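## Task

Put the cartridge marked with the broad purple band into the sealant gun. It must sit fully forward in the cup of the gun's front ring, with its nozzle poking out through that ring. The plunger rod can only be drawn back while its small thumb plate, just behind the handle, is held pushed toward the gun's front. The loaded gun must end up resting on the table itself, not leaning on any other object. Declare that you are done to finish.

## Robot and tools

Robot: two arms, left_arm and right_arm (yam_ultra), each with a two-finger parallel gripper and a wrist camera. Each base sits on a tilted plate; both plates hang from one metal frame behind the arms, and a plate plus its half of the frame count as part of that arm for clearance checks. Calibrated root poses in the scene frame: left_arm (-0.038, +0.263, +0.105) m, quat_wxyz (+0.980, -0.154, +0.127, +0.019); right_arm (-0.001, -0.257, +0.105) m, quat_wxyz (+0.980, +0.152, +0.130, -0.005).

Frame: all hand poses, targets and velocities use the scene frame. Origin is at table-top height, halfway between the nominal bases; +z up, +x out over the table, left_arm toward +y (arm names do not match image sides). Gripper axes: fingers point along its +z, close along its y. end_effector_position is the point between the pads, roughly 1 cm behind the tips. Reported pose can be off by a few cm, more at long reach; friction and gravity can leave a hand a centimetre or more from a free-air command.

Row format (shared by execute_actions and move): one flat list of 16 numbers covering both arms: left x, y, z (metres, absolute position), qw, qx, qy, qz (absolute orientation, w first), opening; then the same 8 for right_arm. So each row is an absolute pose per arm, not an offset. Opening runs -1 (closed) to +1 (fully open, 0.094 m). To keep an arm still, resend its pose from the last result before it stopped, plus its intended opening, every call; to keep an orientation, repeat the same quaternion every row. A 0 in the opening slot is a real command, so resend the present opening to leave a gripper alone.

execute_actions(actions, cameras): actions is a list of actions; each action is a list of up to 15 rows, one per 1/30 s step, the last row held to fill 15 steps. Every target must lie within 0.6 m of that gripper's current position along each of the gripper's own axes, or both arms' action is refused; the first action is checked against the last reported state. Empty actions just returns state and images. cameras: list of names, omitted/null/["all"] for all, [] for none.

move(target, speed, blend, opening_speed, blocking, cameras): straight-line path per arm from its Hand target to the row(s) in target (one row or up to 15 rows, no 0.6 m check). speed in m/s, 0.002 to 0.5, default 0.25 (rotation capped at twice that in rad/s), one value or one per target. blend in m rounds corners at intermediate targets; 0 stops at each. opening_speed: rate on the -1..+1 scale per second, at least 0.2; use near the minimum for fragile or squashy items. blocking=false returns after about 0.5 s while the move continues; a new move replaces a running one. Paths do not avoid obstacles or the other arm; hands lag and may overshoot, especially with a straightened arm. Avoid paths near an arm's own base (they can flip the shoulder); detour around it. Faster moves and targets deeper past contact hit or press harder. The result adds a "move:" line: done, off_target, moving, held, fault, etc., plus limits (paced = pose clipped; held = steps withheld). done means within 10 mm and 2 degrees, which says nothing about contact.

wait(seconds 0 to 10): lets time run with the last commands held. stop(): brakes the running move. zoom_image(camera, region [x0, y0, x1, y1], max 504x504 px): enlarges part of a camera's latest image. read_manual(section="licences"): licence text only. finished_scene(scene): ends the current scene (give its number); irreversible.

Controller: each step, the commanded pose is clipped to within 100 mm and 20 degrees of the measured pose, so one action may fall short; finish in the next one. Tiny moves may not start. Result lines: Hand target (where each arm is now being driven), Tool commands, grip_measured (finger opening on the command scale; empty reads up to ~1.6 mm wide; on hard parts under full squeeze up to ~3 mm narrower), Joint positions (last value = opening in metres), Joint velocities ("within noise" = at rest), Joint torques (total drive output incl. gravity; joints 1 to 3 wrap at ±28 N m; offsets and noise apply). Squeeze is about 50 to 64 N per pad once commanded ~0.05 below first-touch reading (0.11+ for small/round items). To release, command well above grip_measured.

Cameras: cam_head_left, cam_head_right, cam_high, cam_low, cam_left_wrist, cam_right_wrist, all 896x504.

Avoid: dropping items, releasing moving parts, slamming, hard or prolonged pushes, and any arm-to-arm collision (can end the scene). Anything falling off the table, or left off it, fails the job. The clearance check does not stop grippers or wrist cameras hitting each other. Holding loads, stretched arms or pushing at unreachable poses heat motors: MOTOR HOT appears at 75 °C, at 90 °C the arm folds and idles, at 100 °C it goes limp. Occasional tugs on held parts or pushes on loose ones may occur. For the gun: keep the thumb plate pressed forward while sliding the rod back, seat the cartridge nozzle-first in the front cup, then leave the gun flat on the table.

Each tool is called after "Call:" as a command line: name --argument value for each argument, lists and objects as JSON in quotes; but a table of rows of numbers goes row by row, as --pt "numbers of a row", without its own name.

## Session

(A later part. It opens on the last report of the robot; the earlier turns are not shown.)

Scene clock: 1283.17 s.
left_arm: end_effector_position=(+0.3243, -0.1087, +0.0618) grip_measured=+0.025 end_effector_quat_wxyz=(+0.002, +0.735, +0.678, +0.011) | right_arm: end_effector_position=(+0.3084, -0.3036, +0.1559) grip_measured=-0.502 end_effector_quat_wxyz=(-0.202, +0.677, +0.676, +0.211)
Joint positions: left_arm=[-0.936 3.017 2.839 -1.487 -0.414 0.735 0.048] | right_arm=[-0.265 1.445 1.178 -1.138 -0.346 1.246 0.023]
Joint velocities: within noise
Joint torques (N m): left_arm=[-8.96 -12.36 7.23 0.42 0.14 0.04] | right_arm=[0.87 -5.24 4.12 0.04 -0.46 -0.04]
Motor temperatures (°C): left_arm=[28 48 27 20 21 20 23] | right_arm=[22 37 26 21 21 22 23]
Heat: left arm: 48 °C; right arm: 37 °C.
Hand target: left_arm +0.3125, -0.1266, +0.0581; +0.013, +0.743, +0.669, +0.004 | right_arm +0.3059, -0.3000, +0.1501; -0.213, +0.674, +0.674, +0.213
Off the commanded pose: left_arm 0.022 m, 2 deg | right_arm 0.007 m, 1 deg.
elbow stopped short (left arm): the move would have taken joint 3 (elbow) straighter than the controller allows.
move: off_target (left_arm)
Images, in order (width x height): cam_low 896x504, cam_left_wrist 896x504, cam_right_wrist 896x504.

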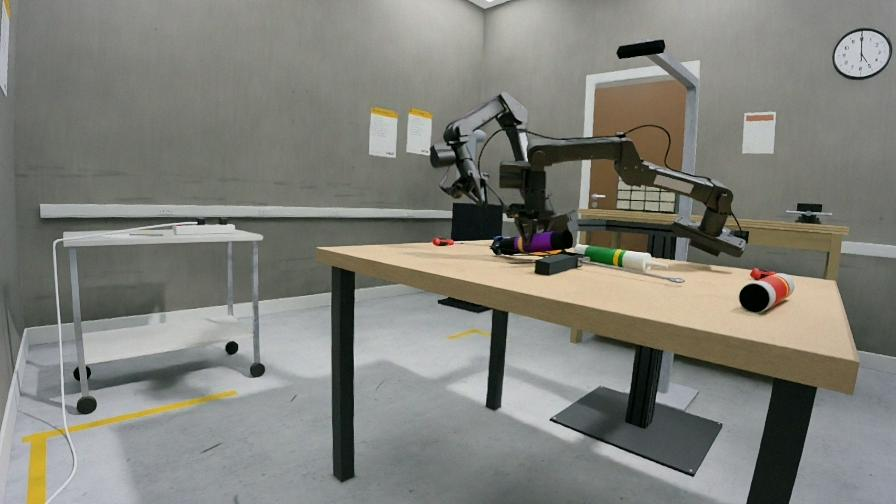

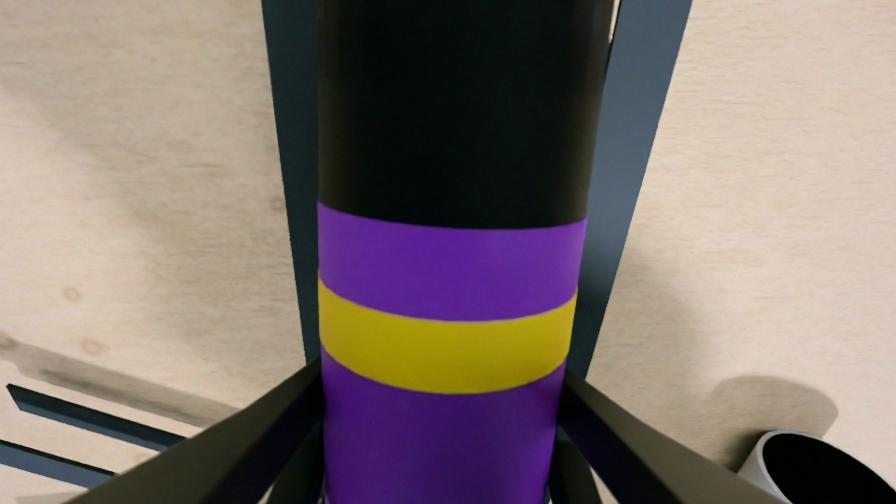

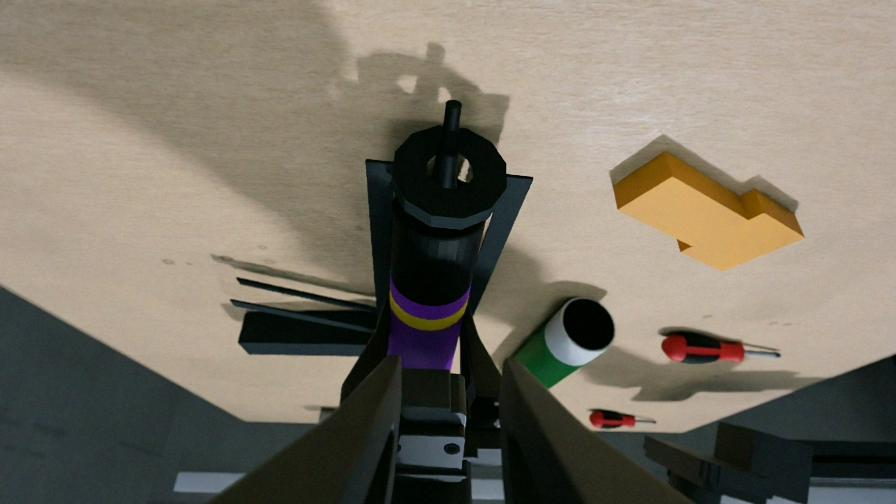

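Call:
move --pt "0.3115 -0.112 0.048 -0.0065 0.7431 0.6691 0.0058 -0.4 0.306 -0.30 0.15 -0.2126 0.6744 0.6744 0.2126 -0.5" --speed 0.05 --cameras '["cam_right_wrist","cam_low","cam_left_wrist"]'

Call:
zoom_image --camera "cam_right_wrist" --region '[340, 70, 560, 370]'

Call:
zoom_image --camera "cam_low" --region '[460, 200, 680, 300]'

Scene clock: 1289.73 s.
left_arm: end_effector_position=(+0.3237, -0.1087, +0.0582) grip_measured=+0.025 end_effector_quat_wxyz=(+0.001, +0.736, +0.677, +0.015) | right_arm: end_effector_position=(+0.3084, -0.3036, +0.1559) grip_measured=-0.502 end_effector_quat_wxyz=(-0.202, +0.677, +0.676, +0.211)
Joint positions: left_arm=[-0.936 2.991 2.77 -1.446 -0.422 0.738 0.048] | right_arm=[-0.265 1.445 1.178 -1.138 -0.346 1.246 0.023]
Joint velocities: within noise
Joint torques (N m): left_arm=[-6.82 -14.38 2.77 0.34 0.2 0.04] | right_arm=[0.87 -5.26 4.12 0.04 -0.46 -0.04]
Motor temperatures (°C): left_arm=[28 49 27 20 21 20 23] | right_arm=[22 37 26 21 21 22 23]
Heat: left arm: 49 °C; right arm: 37 °C.
Hand target: left_arm +0.3116, -0.1118, +0.0482; -0.012, +0.743, +0.669, +0.006 | right_arm +0.3059, -0.3000, +0.1501; -0.213, +0.674, +0.674, +0.213
Off the commanded pose: left_arm 0.016 m, 2 deg | right_arm 0.007 m, 1 deg.
move: off_target (left_arm)
Images, in order (width x height): cam_low 896x504, cam_left_wrist 896x504, cam_right_wrist 896x504.

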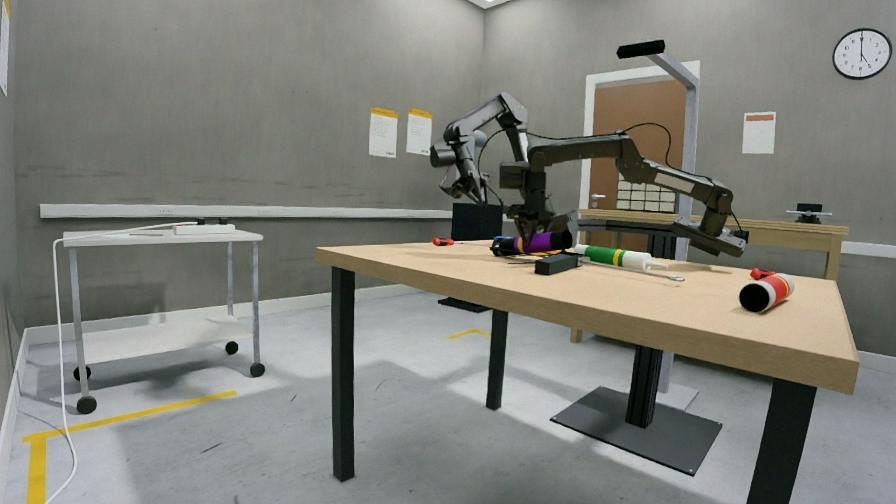

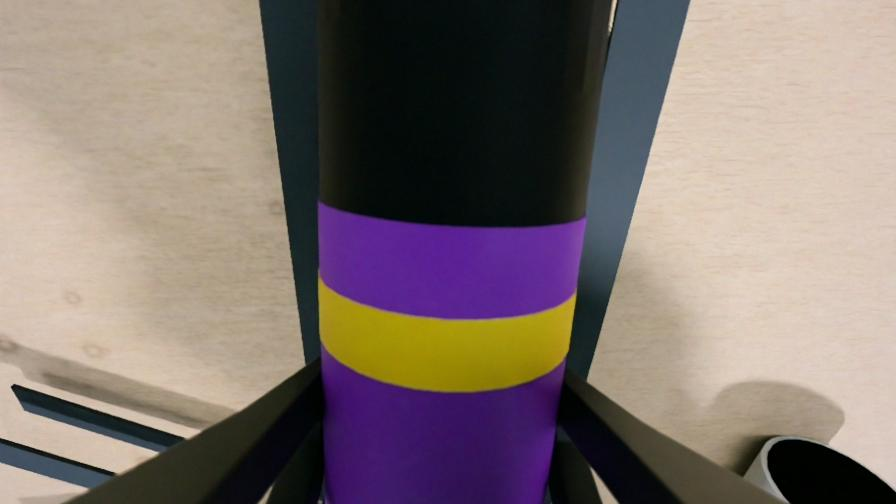

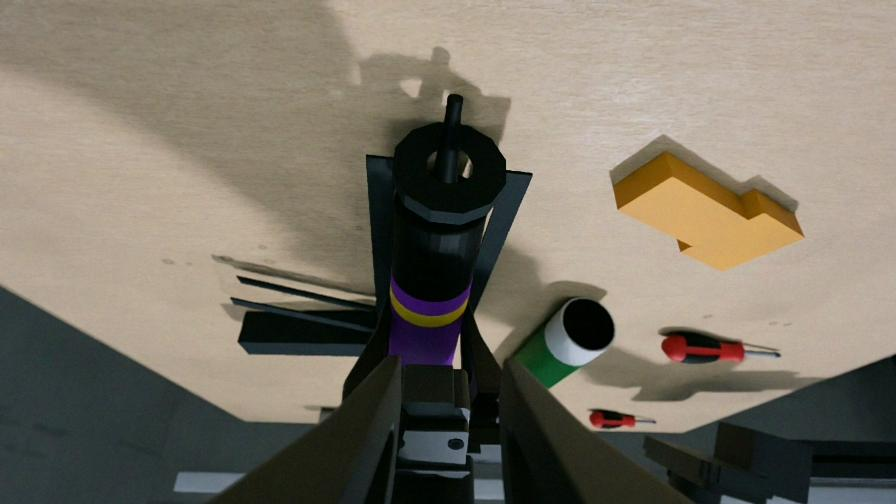

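Scaled by 1.680 from the camera's 896x504 image, which has a finer 1280x720 frame.

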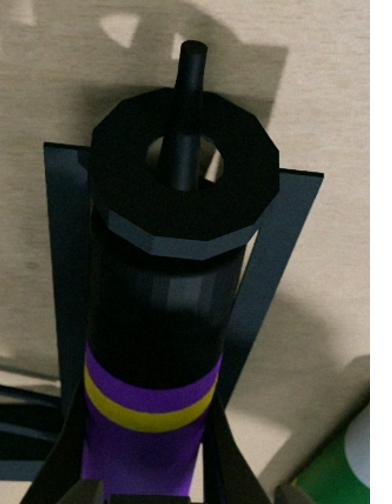

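Scaled by 2.291 from the camera's 896x504 image, which has a finer 1280x720 frame.

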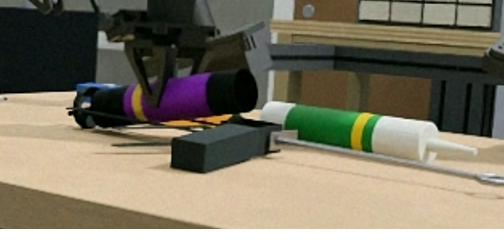

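Call:
move --pt "0.3135 -0.110 0.052 -0.0065 0.7431 0.6691 0.0058 0.25 0.306 -0.30 0.15 -0.2126 0.6744 0.6744 0.2126 -0.5" --pt "0.3150 -0.105 0.135 -0.0065 0.7431 0.6691 0.0058 0.35 0.306 -0.30 0.15 -0.2126 0.6744 0.6744 0.2126 -0.5" --speed 0.08 --opening_speed 0.5 --cameras '["cam_right_wrist","cam_low","cam_left_wrist","cam_high"]'

Call:
zoom_image --camera "cam_right_wrist" --region '[340, 70, 560, 370]'

Call:
zoom_image --camera "cam_low" --region '[460, 200, 680, 300]'

Scene clock: 1306.47 s.
left_arm: end_effector_position=(+0.3237, -0.1017, +0.1218) grip_measured=+0.348 end_effector_quat_wxyz=(+0.020, +0.739, +0.673, +0.007) | right_arm: end_effector_position=(+0.3084, -0.3036, +0.1559) grip_measured=-0.502 end_effector_quat_wxyz=(-0.202, +0.677, +0.676, +0.211)
Joint positions: left_arm=[-0.971 2.903 2.839 -1.575 -0.406 0.727 0.063] | right_arm=[-0.265 1.445 1.178 -1.138 -0.346 1.246 0.023]
Joint velocities: within noise
Joint torques (N m): left_arm=[-8.25 -17.07 3.58 0.17 0.08 -0.12] | right_arm=[0.87 -5.23 4.12 0.04 -0.46 -0.04]
Motor temperatures (°C): left_arm=[28 49 26 20 21 20 23] | right_arm=[22 37 26 21 21 22 23]
Heat: left arm: 49 °C; right arm: 37 °C.
Hand target: left_arm +0.3150, -0.1048, +0.1343; +0.023, +0.743, +0.669, +0.004 | right_arm +0.3059, -0.3000, +0.1501; -0.213, +0.674, +0.674, +0.213
Off the commanded pose: left_arm 0.016 m, 3 deg | right_arm 0.007 m, 1 deg.
joint sent to its limit (left arm) — joint 4 (wrist pitch), lower limit. The joint targets are off in orientation, not in position.
move: off_target (left_arm); target 2's new opening was sent with left_arm's hand 0.016 m and 3 deg from that target
Images, in order (width x height): cam_high 896x504, cam_low 896x504, cam_left_wrist 896x504, cam_right_wrist 896x504.

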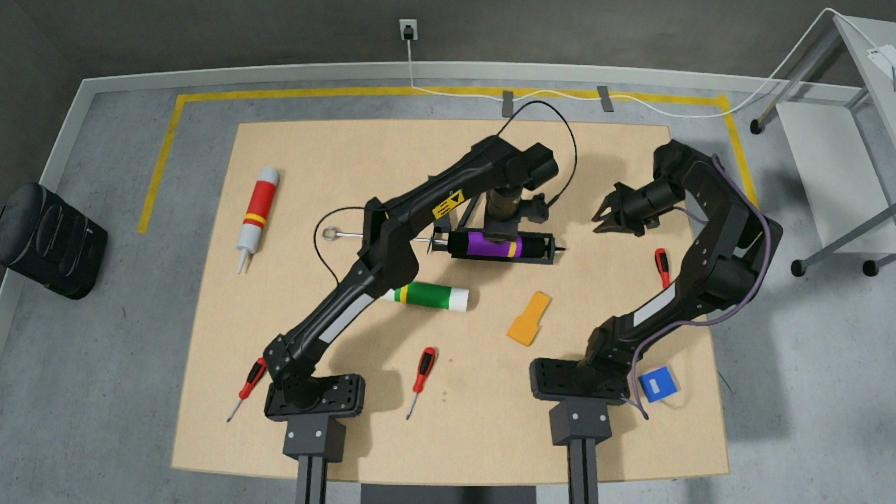

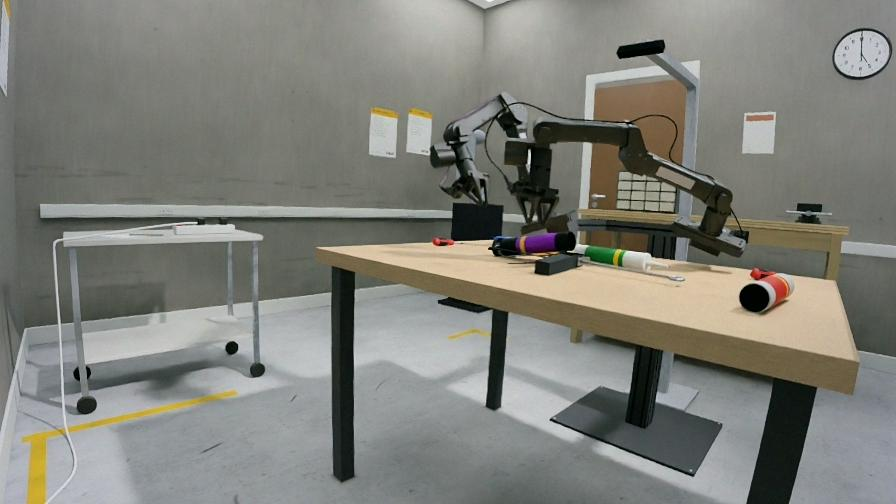

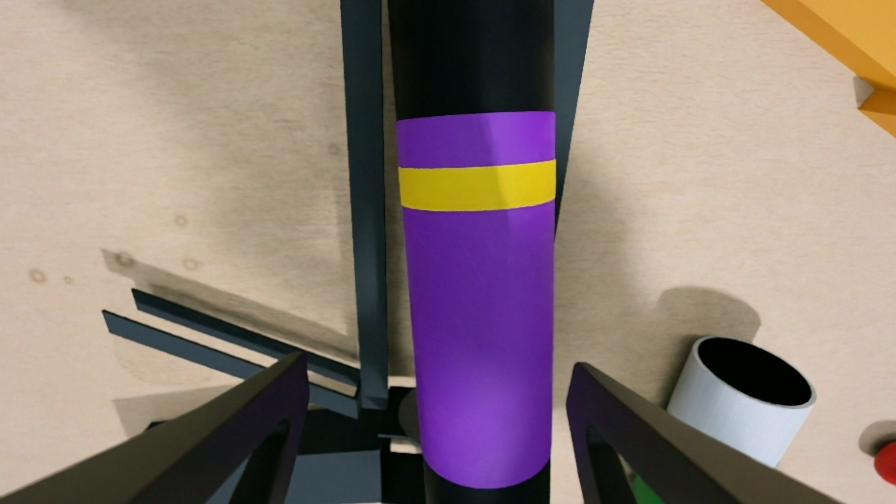

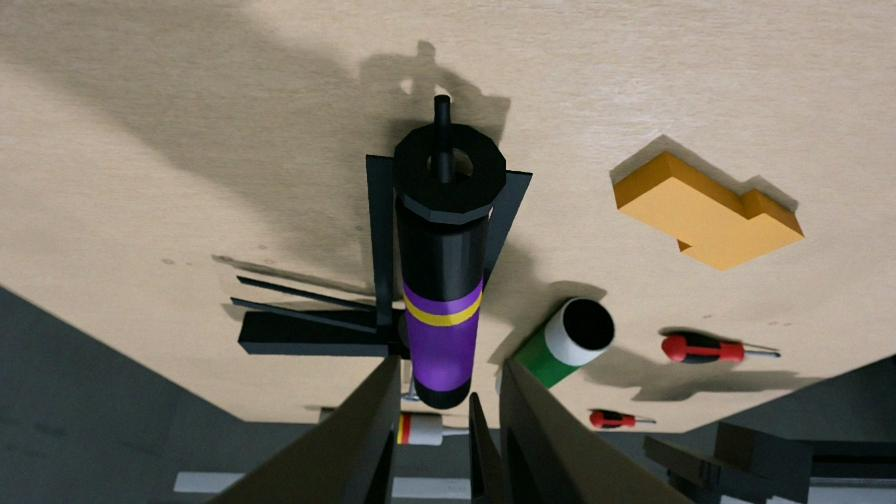

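Scaled by 1.680 from the camera's 896x504 image, which has a finer 1280x720 frame.

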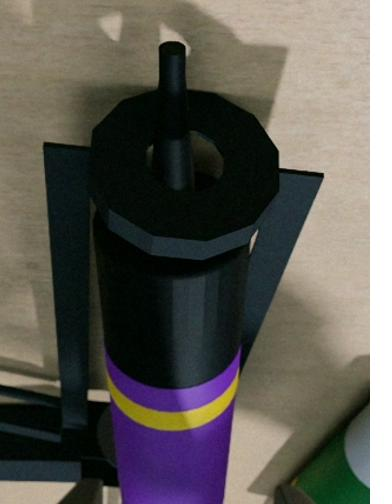

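Scaled by 2.291 from the camera's 896x504 image, which has a finer 1280x720 frame.

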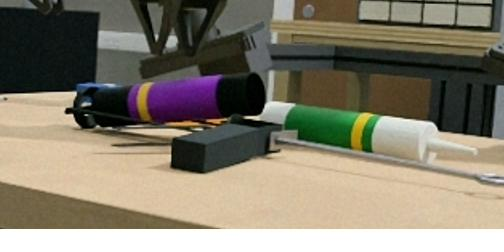

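Call:
move --pt "0.3140 -0.060 0.120 0 0.7010 0.7132 0 0.5 0.306 -0.30 0.15 -0.2126 0.6744 0.6744 0.2126 -0.5" --speed 0.08 --cameras '["cam_left_wrist"]'

Scene clock: 1325.53 s.
left_arm: end_effector_position=(+0.3094, -0.0624, +0.1090) grip_measured=+0.498 end_effector_quat_wxyz=(-0.013, +0.711, +0.703, +0.009) | right_arm: end_effector_position=(+0.3084, -0.3036, +0.1559) grip_measured=-0.502 end_effector_quat_wxyz=(-0.202, +0.677, +0.676, +0.211)
Joint positions: left_arm=[-0.939 2.625 2.273 -1.345 -0.406 0.651 0.07] | right_arm=[-0.265 1.445 1.178 -1.138 -0.346 1.246 0.023]
Joint velocities: within noise
Joint torques (N m): left_arm=[-5.29 -16.99 3.78 0.27 0.15 -0.12] | right_arm=[0.87 -5.26 4.12 0.05 -0.46 -0.04]
Motor temperatures (°C): left_arm=[28 56 26 20 21 20 22] | right_arm=[22 37 26 21 21 22 23]
Heat: left arm: 56 °C; right arm: 37 °C.
Hand target: left_arm +0.3140, -0.0600, +0.1199; -0.001, +0.701, +0.713, +0.000 | right_arm +0.3059, -0.3000, +0.1501; -0.213, +0.674, +0.674, +0.213
Off the commanded pose: left_arm 0.012 m, 2 deg | right_arm 0.007 m, 1 deg.
move: off_target (left_arm)
Images, in order (width x height): cam_left_wrist 896x504.

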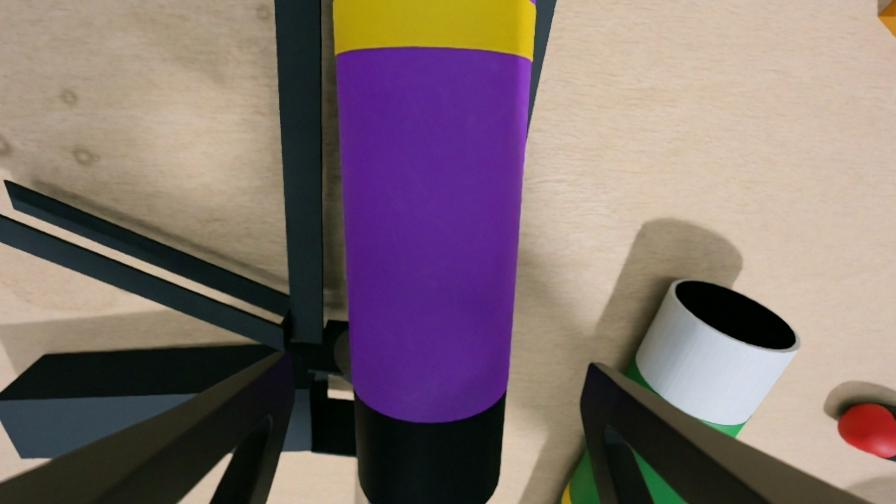

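Call:
move --pt "0.3060 -0.062 0.068 0 0.6947 0.7193 0 0.5 0.306 -0.30 0.15 -0.2126 0.6744 0.6744 0.2126 -0.5" --speed 0.06 --cameras '["cam_left_wrist"]'

Scene clock: 1335.57 s.
left_arm: end_effector_position=(+0.3022, -0.0644, +0.0617) grip_measured=+0.498 end_effector_quat_wxyz=(-0.008, +0.700, +0.714, +0.007) | right_arm: end_effector_position=(+0.3084, -0.3036, +0.1559) grip_measured=-0.502 end_effector_quat_wxyz=(-0.202, +0.677, +0.676, +0.211)
Joint positions: left_arm=[-0.914 2.619 2.078 -1.134 -0.406 0.651 0.07] | right_arm=[-0.265 1.445 1.178 -1.138 -0.346 1.246 0.023]
Joint velocities: within noise
Joint torques (N m): left_arm=[-5.08 -15.98 3.74 0.29 0.12 0] | right_arm=[0.88 -5.24 4.14 0.05 -0.46 -0.05]
Motor temperatures (°C): left_arm=[27 54 25 20 21 20 21] | right_arm=[22 37 26 21 21 22 23]
Heat: left arm: 54 °C; right arm: 37 °C.
Hand target: left_arm +0.3059, -0.0620, +0.0679; -0.001, +0.695, +0.719, +0.000 | right_arm +0.3059, -0.3000, +0.1501; -0.213, +0.674, +0.674, +0.212
Off the commanded pose: left_arm 0.008 m, 1 deg | right_arm 0.007 m, 1 deg.
move: done
Images, in order (width x height): cam_left_wrist 896x504.

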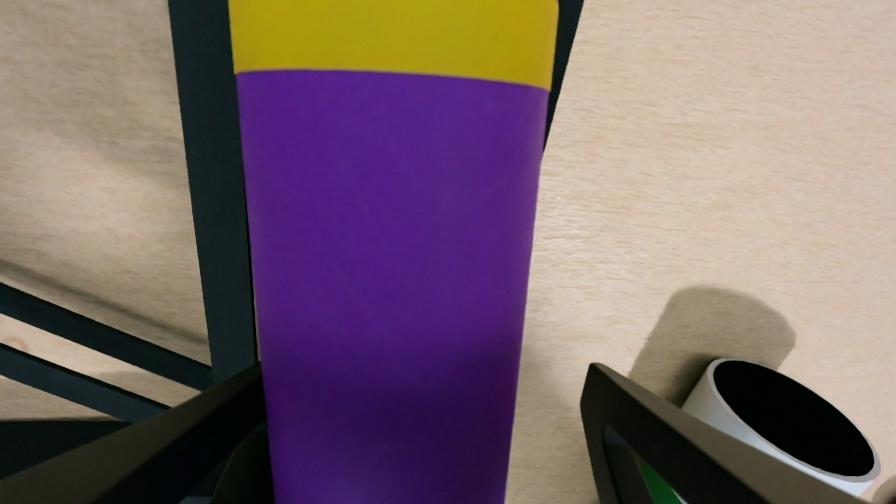

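Call:
move --pt "0.3170 -0.062 0.080 0 0.6947 0.7193 0 0.5 0.306 -0.30 0.15 -0.2126 0.6744 0.6744 0.2126 -0.5" --speed 0.06 --cameras '["cam_left_wrist"]'

Scene clock: 1344.10 s.
left_arm: end_effector_position=(+0.3103, -0.0631, +0.0737) grip_measured=+0.498 end_effector_quat_wxyz=(-0.005, +0.697, +0.717, +0.006) | right_arm: end_effector_position=(+0.3084, -0.3036, +0.1559) grip_measured=-0.502 end_effector_quat_wxyz=(-0.202, +0.677, +0.676, +0.211)
Joint positions: left_arm=[-0.91 2.619 2.134 -1.182 -0.406 0.651 0.07] | right_arm=[-0.265 1.445 1.178 -1.138 -0.346 1.246 0.023]
Joint velocities: within noise
Joint torques (N m): left_arm=[-4.94 -14.27 6.75 0.11 0.13 0.09] | right_arm=[0.88 -5.24 4.14 0.04 -0.46 -0.04]
Motor temperatures (°C): left_arm=[27 53 26 20 21 20 21] | right_arm=[22 37 26 21 21 22 23]
Heat: left arm: 53 °C; right arm: 37 °C.
Hand target: left_arm +0.3168, -0.0620, +0.0799; +0.000, +0.695, +0.719, +0.000 | right_arm +0.3059, -0.3000, +0.1501; -0.213, +0.674, +0.674, +0.212
Off the commanded pose: left_arm 0.009 m, 1 deg | right_arm 0.007 m, 1 deg.
move: done
Images, in order (width x height): cam_left_wrist 896x504.

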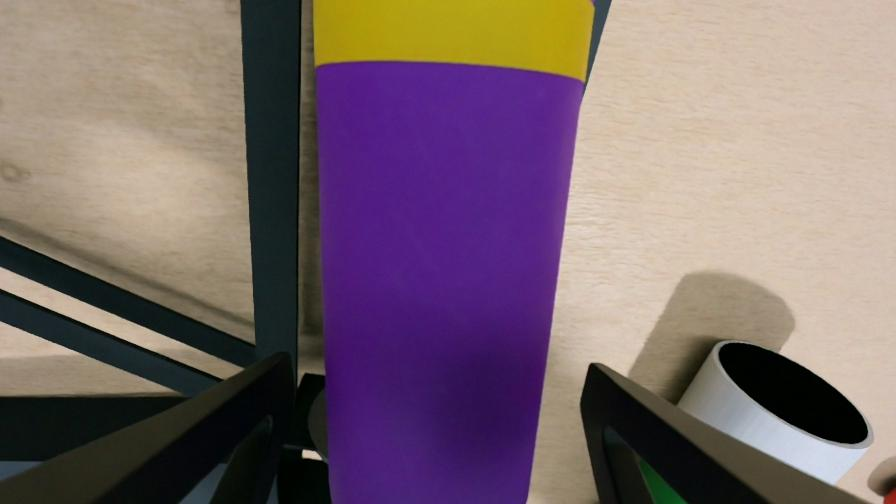

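Call:
move --pt "0.3175 -0.062 0.071 0 0.6947 0.7193 0 0.5 0.306 -0.30 0.15 -0.2126 0.6744 0.6744 0.2126 -0.5" --pt "0.3175 -0.062 0.071 0 0.6947 0.7193 0 -0.4 0.306 -0.30 0.15 -0.2126 0.6744 0.6744 0.2126 -0.5" --speed 0.06 --opening_speed 0.6 --cameras '["cam_left_wrist","cam_right_wrist"]'

Call:
zoom_image --camera "cam_right_wrist" --region '[340, 70, 560, 370]'

Scene clock: 1355.17 s.
left_arm: end_effector_position=(+0.3126, -0.0617, +0.0721) grip_measured=+0.005 end_effector_quat_wxyz=(-0.005, +0.696, +0.718, +0.003) | right_arm: end_effector_position=(+0.3084, -0.3036, +0.1559) grip_measured=-0.502 end_effector_quat_wxyz=(-0.202, +0.677, +0.676, +0.211)
Joint positions: left_arm=[-0.901 2.619 2.134 -1.178 -0.401 0.657 0.047] | right_arm=[-0.265 1.445 1.178 -1.138 -0.346 1.246 0.023]
Joint velocities: within noise
Joint torques (N m): left_arm=[-4.96 -13.53 5.46 0.32 0.06 0.1] | right_arm=[0.87 -5.26 4.14 0.04 -0.46 -0.04]
Motor temperatures (°C): left_arm=[26 51 26 20 21 20 21] | right_arm=[22 37 26 21 21 22 23]
Heat: left arm: 51 °C; right arm: 37 °C.
Hand target: left_arm +0.3175, -0.0619, +0.0709; +0.000, +0.695, +0.719, +0.000 | right_arm +0.3059, -0.3000, +0.1501; -0.213, +0.674, +0.674, +0.212
Off the commanded pose: left_arm 0.005 m, 1 deg | right_arm 0.007 m, 1 deg.
move: done
Images, in order (width x height): cam_left_wrist 896x504, cam_right_wrist 896x504.

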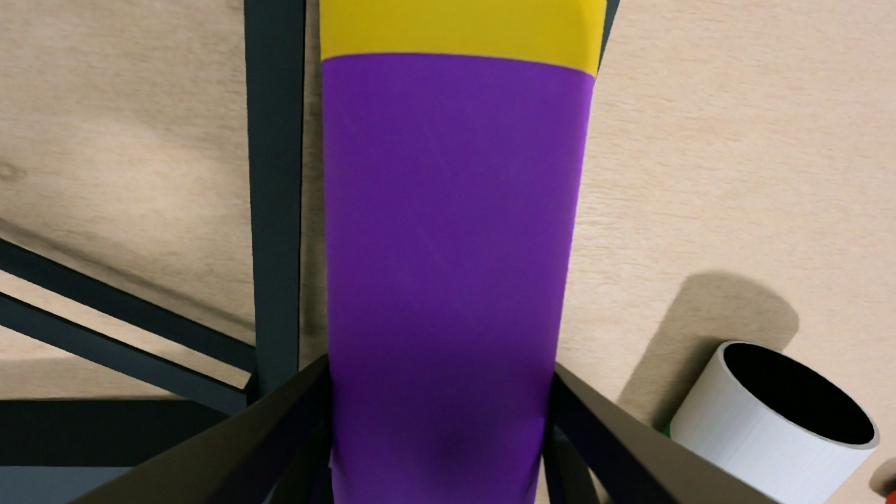

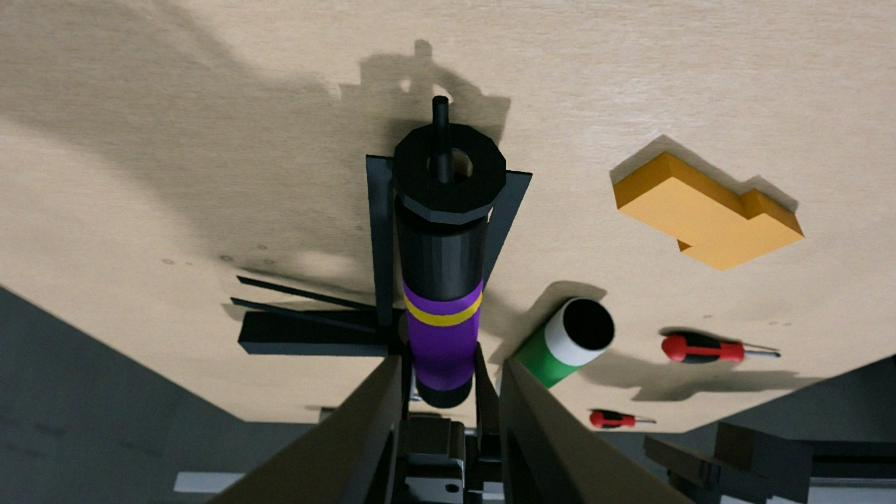

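Scaled by 1.680 from the camera's 896x504 image, which has a finer 1280x720 frame.

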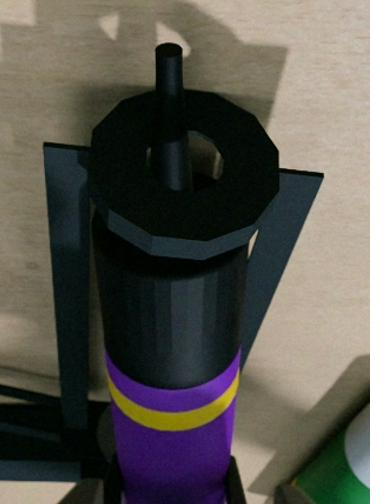

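Call:
move --pt "0.3280 -0.064 0.098 0 0.7355 0.6775 0 -0.4 0.306 -0.30 0.15 -0.2126 0.6744 0.6744 0.2126 -0.5" --speed 0.05 --cameras '["cam_left_wrist","cam_right_wrist","cam_low"]'

Call:
zoom_image --camera "cam_right_wrist" --region '[340, 70, 560, 370]'

Call:
zoom_image --camera "cam_low" --region '[460, 200, 680, 300]'

Scene clock: 1371.53 s.
left_arm: end_effector_position=(+0.3239, -0.0594, +0.0965) grip_measured=+0.004 end_effector_quat_wxyz=(-0.006, +0.734, +0.679, +0.003) | right_arm: end_effector_position=(+0.3084, -0.3036, +0.1559) grip_measured=-0.502 end_effector_quat_wxyz=(-0.202, +0.677, +0.676, +0.211)
Joint positions: left_arm=[-0.901 2.637 2.273 -1.301 -0.401 0.764 0.047] | right_arm=[-0.265 1.445 1.178 -1.138 -0.346 1.246 0.023]
Joint velocities: within noise
Joint torques (N m): left_arm=[-5.76 -12.52 8.01 0.16 0.08 0.13] | right_arm=[0.87 -5.24 4.14 0.04 -0.46 -0.04]
Motor temperatures (°C): left_arm=[26 49 26 20 21 20 22] | right_arm=[22 37 26 21 21 22 23]
Heat: left arm: 49 °C; right arm: 37 °C.
Hand target: left_arm +0.3279, -0.0639, +0.0979; +0.001, +0.735, +0.678, +0.000 | right_arm +0.3059, -0.3000, +0.1501; -0.213, +0.674, +0.674, +0.212
Off the commanded pose: left_arm 0.006 m, 1 deg | right_arm 0.007 m, 1 deg.
move: done
Images, in order (width x height): cam_low 896x504, cam_left_wrist 896x504, cam_right_wrist 896x504.

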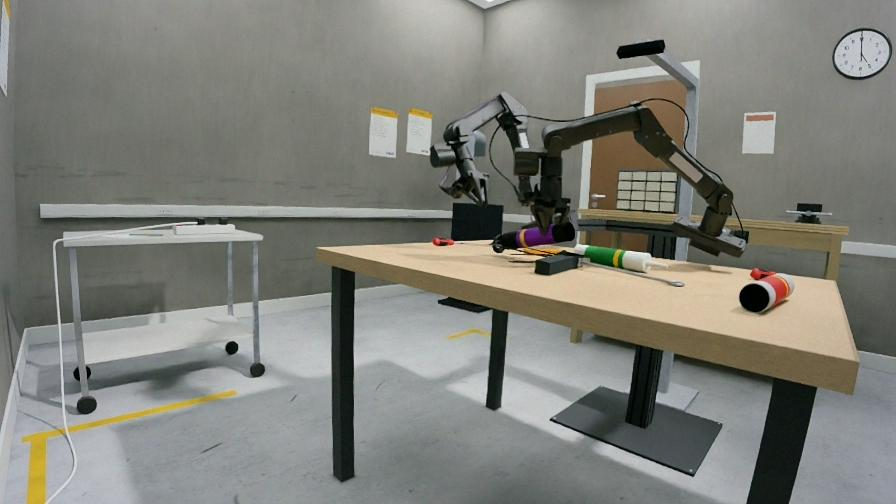

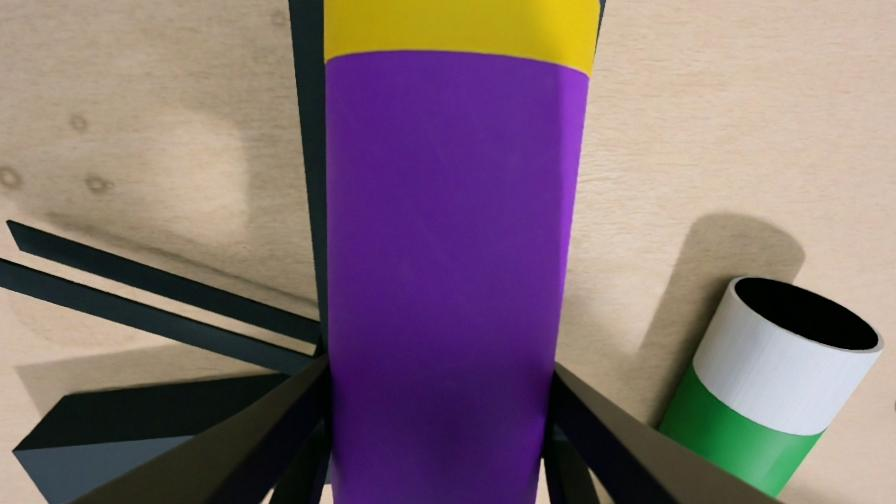

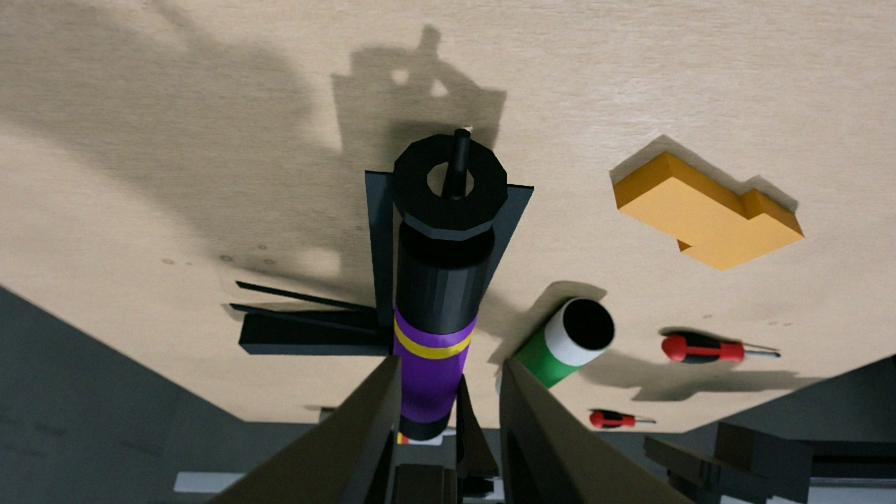

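Scaled by 1.680 from the camera's 896x504 image, which has a finer 1280x720 frame.

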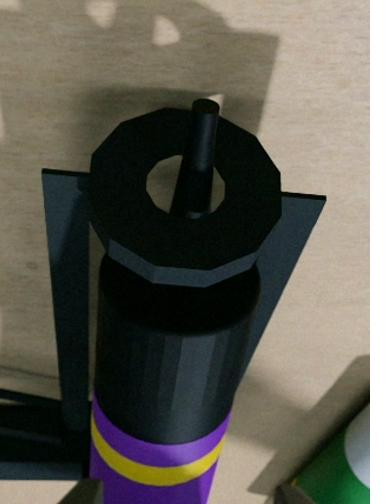

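Scaled by 2.291 from the camera's 896x504 image, which has a finer 1280x720 frame.

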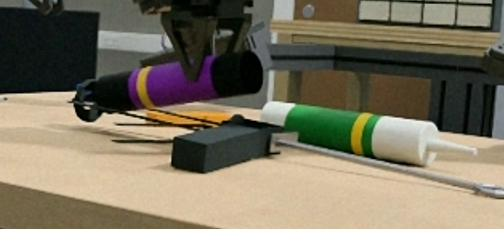

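Call:
execute_actions --actions '[]' --cameras '["cam_right_wrist","cam_low","cam_high"]'

Scene clock: 1395.17 s.
left_arm: end_effector_position=(+0.3239, -0.0593, +0.0966) grip_measured=+0.004 end_effector_quat_wxyz=(-0.006, +0.734, +0.679, +0.003) | right_arm: end_effector_position=(+0.3084, -0.3036, +0.1559) grip_measured=-0.502 end_effector_quat_wxyz=(-0.202, +0.677, +0.676, +0.211)
Joint positions: left_arm=[-0.901 2.637 2.274 -1.302 -0.401 0.765 0.047] | right_arm=[-0.265 1.445 1.178 -1.138 -0.346 1.246 0.023]
Joint velocities: within noise
Joint torques (N m): left_arm=[-5.78 -12.55 7.99 0.15 0.08 0.11] | right_arm=[0.87 -5.24 4.12 0.04 -0.46 -0.05]
Motor temperatures (°C): left_arm=[26 45 27 20 21 20 22] | right_arm=[22 37 26 21 21 22 23]
Heat: left arm: 45 °C; right arm: 37 °C.
Hand target: left_arm +0.3278, -0.0638, +0.0979; +0.001, +0.736, +0.677, +0.000 | right_arm +0.3059, -0.3000, +0.1501; -0.213, +0.674, +0.674, +0.212
Tool commands: left_gripper/opening=-0.4 right_gripper/opening=-0.5
Off the commanded pose: left_arm 0.006 m, 1 deg | right_arm 0.007 m, 1 deg.
Images, in order (width x height): cam_high 896x504, cam_low 896x504, cam_right_wrist 896x504.

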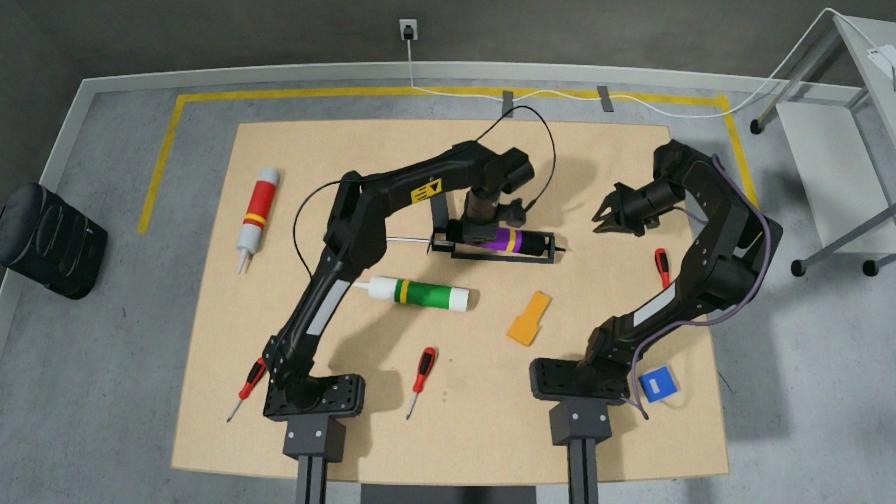

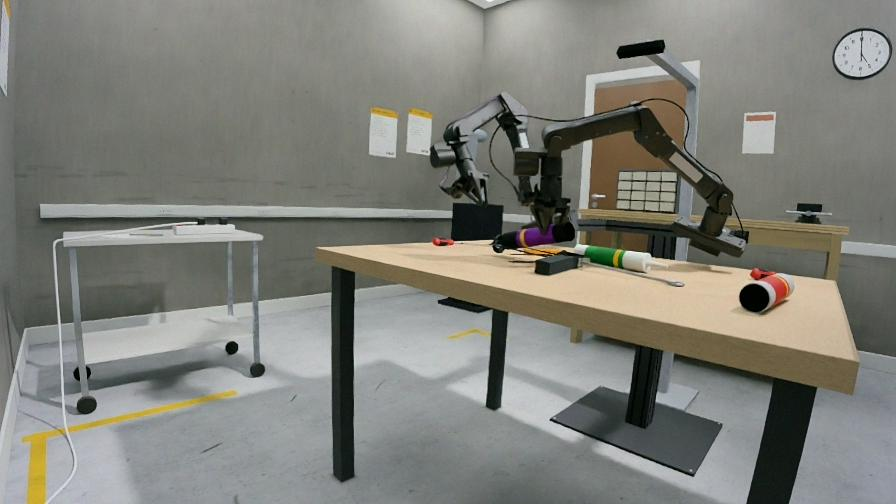

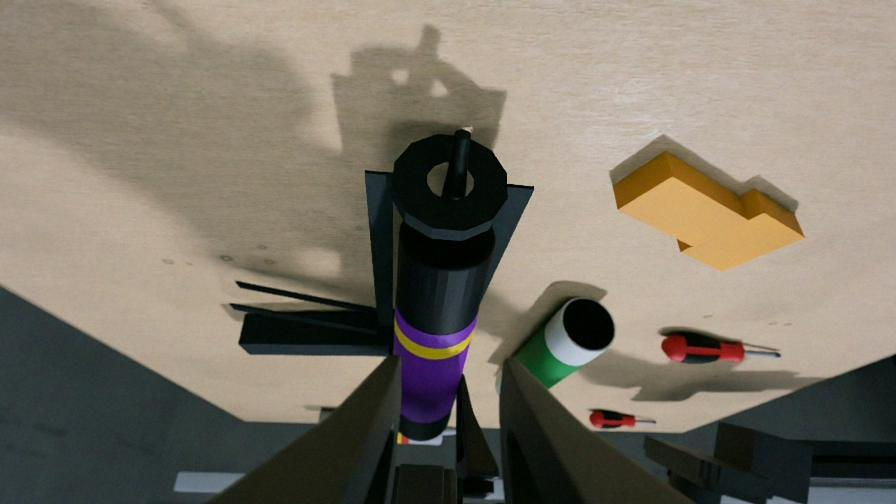

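Call:
move --pt "0.3300 -0.076 0.098 0 0.7355 0.6775 0 -0.4 0.306 -0.30 0.15 -0.2126 0.6744 0.6744 0.2126 -0.5" --pt "0.3310 -0.084 0.097 0 0.7355 0.6775 0 -0.4 0.306 -0.30 0.15 -0.2126 0.6744 0.6744 0.2126 -0.5" --speed 0.04 --cameras '["cam_right_wrist","cam_low"]'

Call:
zoom_image --camera "cam_low" --region '[460, 180, 660, 300]'

Scene clock: 1402.40 s.
left_arm: end_effector_position=(+0.3333, -0.0730, +0.0927) grip_measured=+0.004 end_effector_quat_wxyz=(-0.010, +0.735, +0.678, +0.004) | right_arm: end_effector_position=(+0.3084, -0.3036, +0.1559) grip_measured=-0.502 end_effector_quat_wxyz=(-0.202, +0.677, +0.676, +0.211)
Joint positions: left_arm=[-0.901 2.786 2.54 -1.429 -0.401 0.765 0.047] | right_arm=[-0.265 1.445 1.178 -1.138 -0.346 1.246 0.023]
Joint velocities: within noise
Joint torques (N m): left_arm=[-7.62 -13.08 8.03 0.16 0.1 -0.08] | right_arm=[0.88 -5.24 4.14 0.04 -0.46 -0.04]
Motor temperatures (°C): left_arm=[27 45 27 20 21 20 22] | right_arm=[22 37 26 21 21 22 23]
Heat: left arm: 45 °C; right arm: 37 °C.
Hand target: left_arm +0.3307, -0.0836, +0.0969; +0.001, +0.736, +0.677, +0.000 | right_arm +0.3059, -0.3000, +0.1501; -0.213, +0.674, +0.674, +0.212
Off the commanded pose: left_arm 0.012 m, 1 deg | right_arm 0.007 m, 1 deg.
move: off_target (left_arm)
Images, in order (width x height): cam_low 896x504, cam_right_wrist 896x504.

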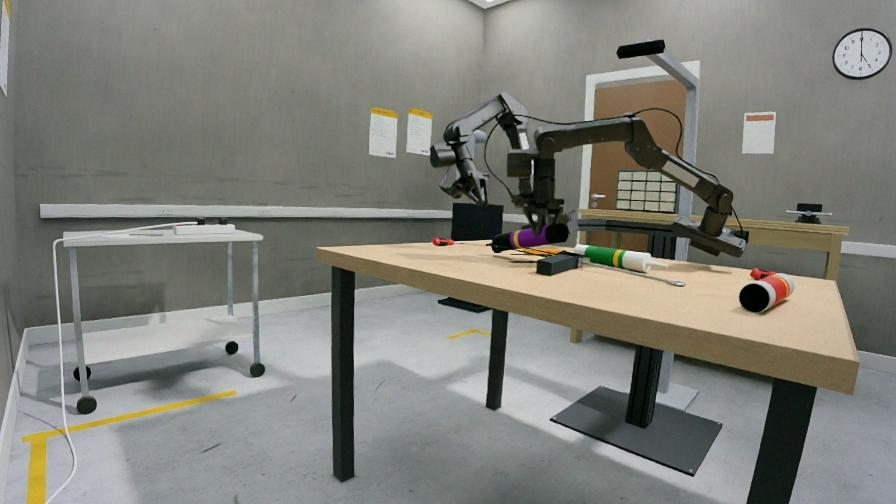

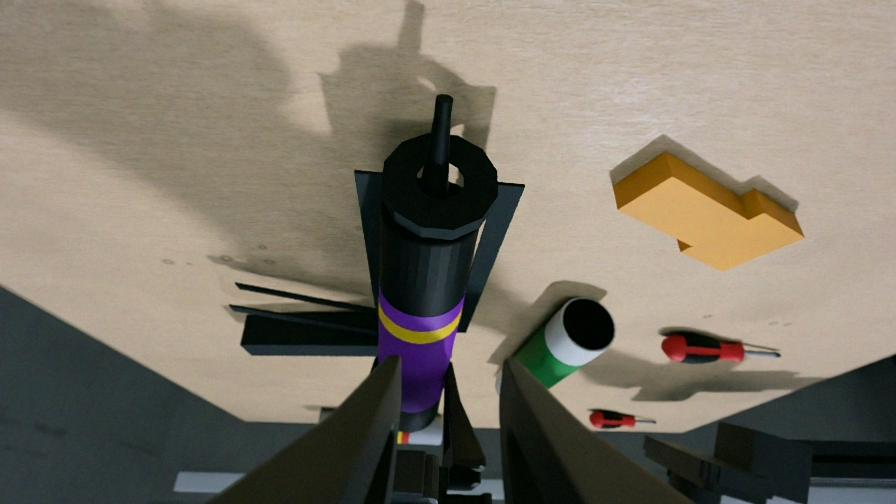

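Scaled by 2.520 from the camera's 896x504 image, which has a finer 1280x720 frame.

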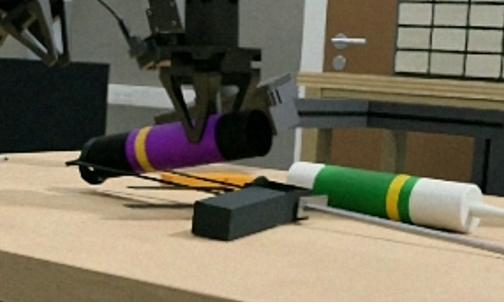

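Call:
move --target '[0.3200,-0.086,0.097,0,0.7355,0.6775,0,-0.4,0.306,-0.30,0.15,-0.2126,0.6744,0.6744,0.2126,-0.5]' --speed 0.04 --cameras '["cam_right_wrist","cam_left_wrist"]'

Scene clock: 1408.07 s.
left_arm: end_effector_position=(+0.3271, -0.0733, +0.0807) grip_measured=+0.004 end_effector_quat_wxyz=(-0.019, +0.731, +0.682, +0.004) | right_arm: end_effector_position=(+0.3084, -0.3036, +0.1559) grip_measured=-0.502 end_effector_quat_wxyz=(-0.202, +0.677, +0.676, +0.211)
Joint positions: left_arm=[-0.901 2.786 2.489 -1.396 -0.401 0.745 0.047] | right_arm=[-0.265 1.445 1.178 -1.138 -0.346 1.246 0.023]
Joint velocities: within noise
Joint torques (N m): left_arm=[-9.28 -16.75 4.36 0.25 0.11 -0.09] | right_arm=[0.88 -5.26 4.12 0.04 -0.46 -0.04]
Motor temperatures (°C): left_arm=[27 48 27 20 21 20 22] | right_arm=[22 37 26 21 21 22 23]
Heat: left arm: 48 °C; right arm: 37 °C.
Hand target: left_arm +0.3198, -0.0856, +0.0967; -0.001, +0.736, +0.677, +0.000 | right_arm +0.3059, -0.3000, +0.1501; -0.213, +0.674, +0.674, +0.212
Off the commanded pose: left_arm 0.022 m, 2 deg | right_arm 0.007 m, 1 deg.
move: off_target (left_arm)
Images, in order (width x height): cam_left_wrist 896x504, cam_right_wrist 896x504.

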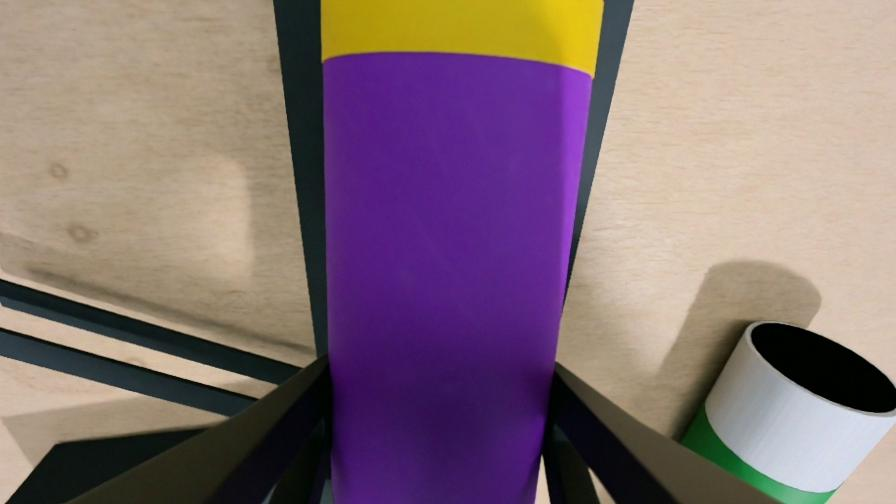

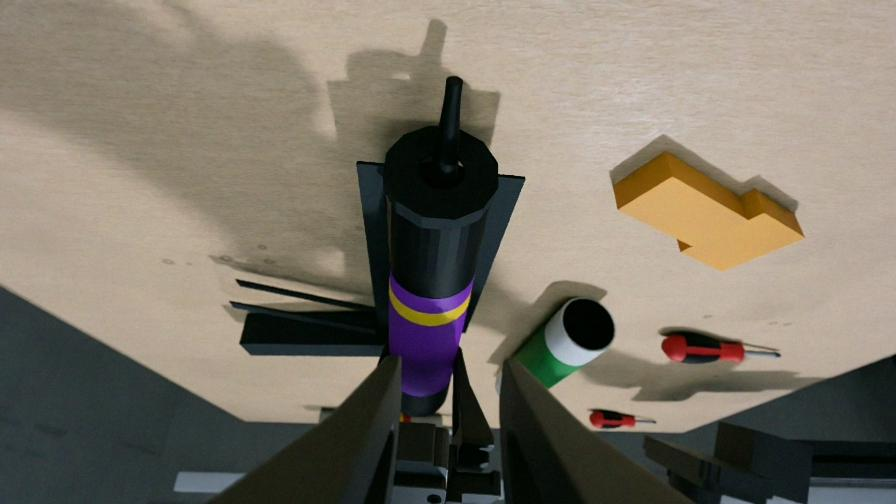

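Call:
zoom_image --camera "cam_right_wrist" --region '[320, 60, 560, 420]'

Call:
zoom_image --camera "cam_left_wrist" --region '[200, 0, 700, 500]'

Scaled by 1.400 from the camera's 896x504 image, which has a finer 1280x720 frame.

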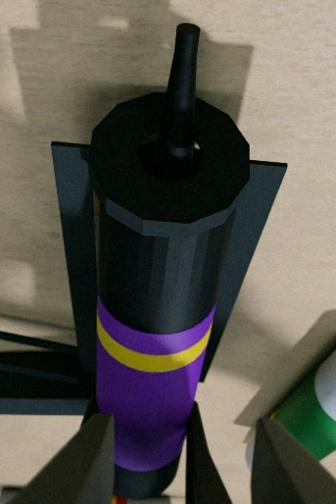

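Scaled by 1.008 from the camera's 896x504 image, which has a finer 1280x720 frame.

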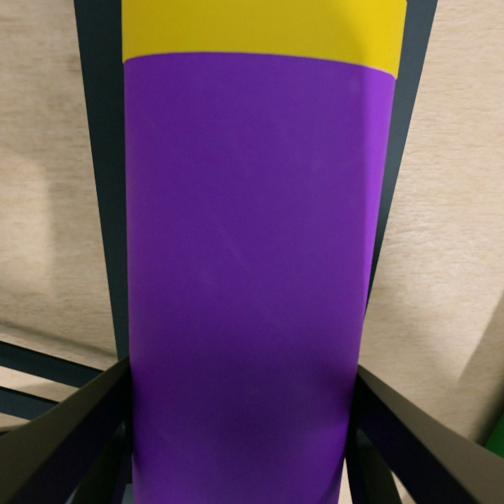

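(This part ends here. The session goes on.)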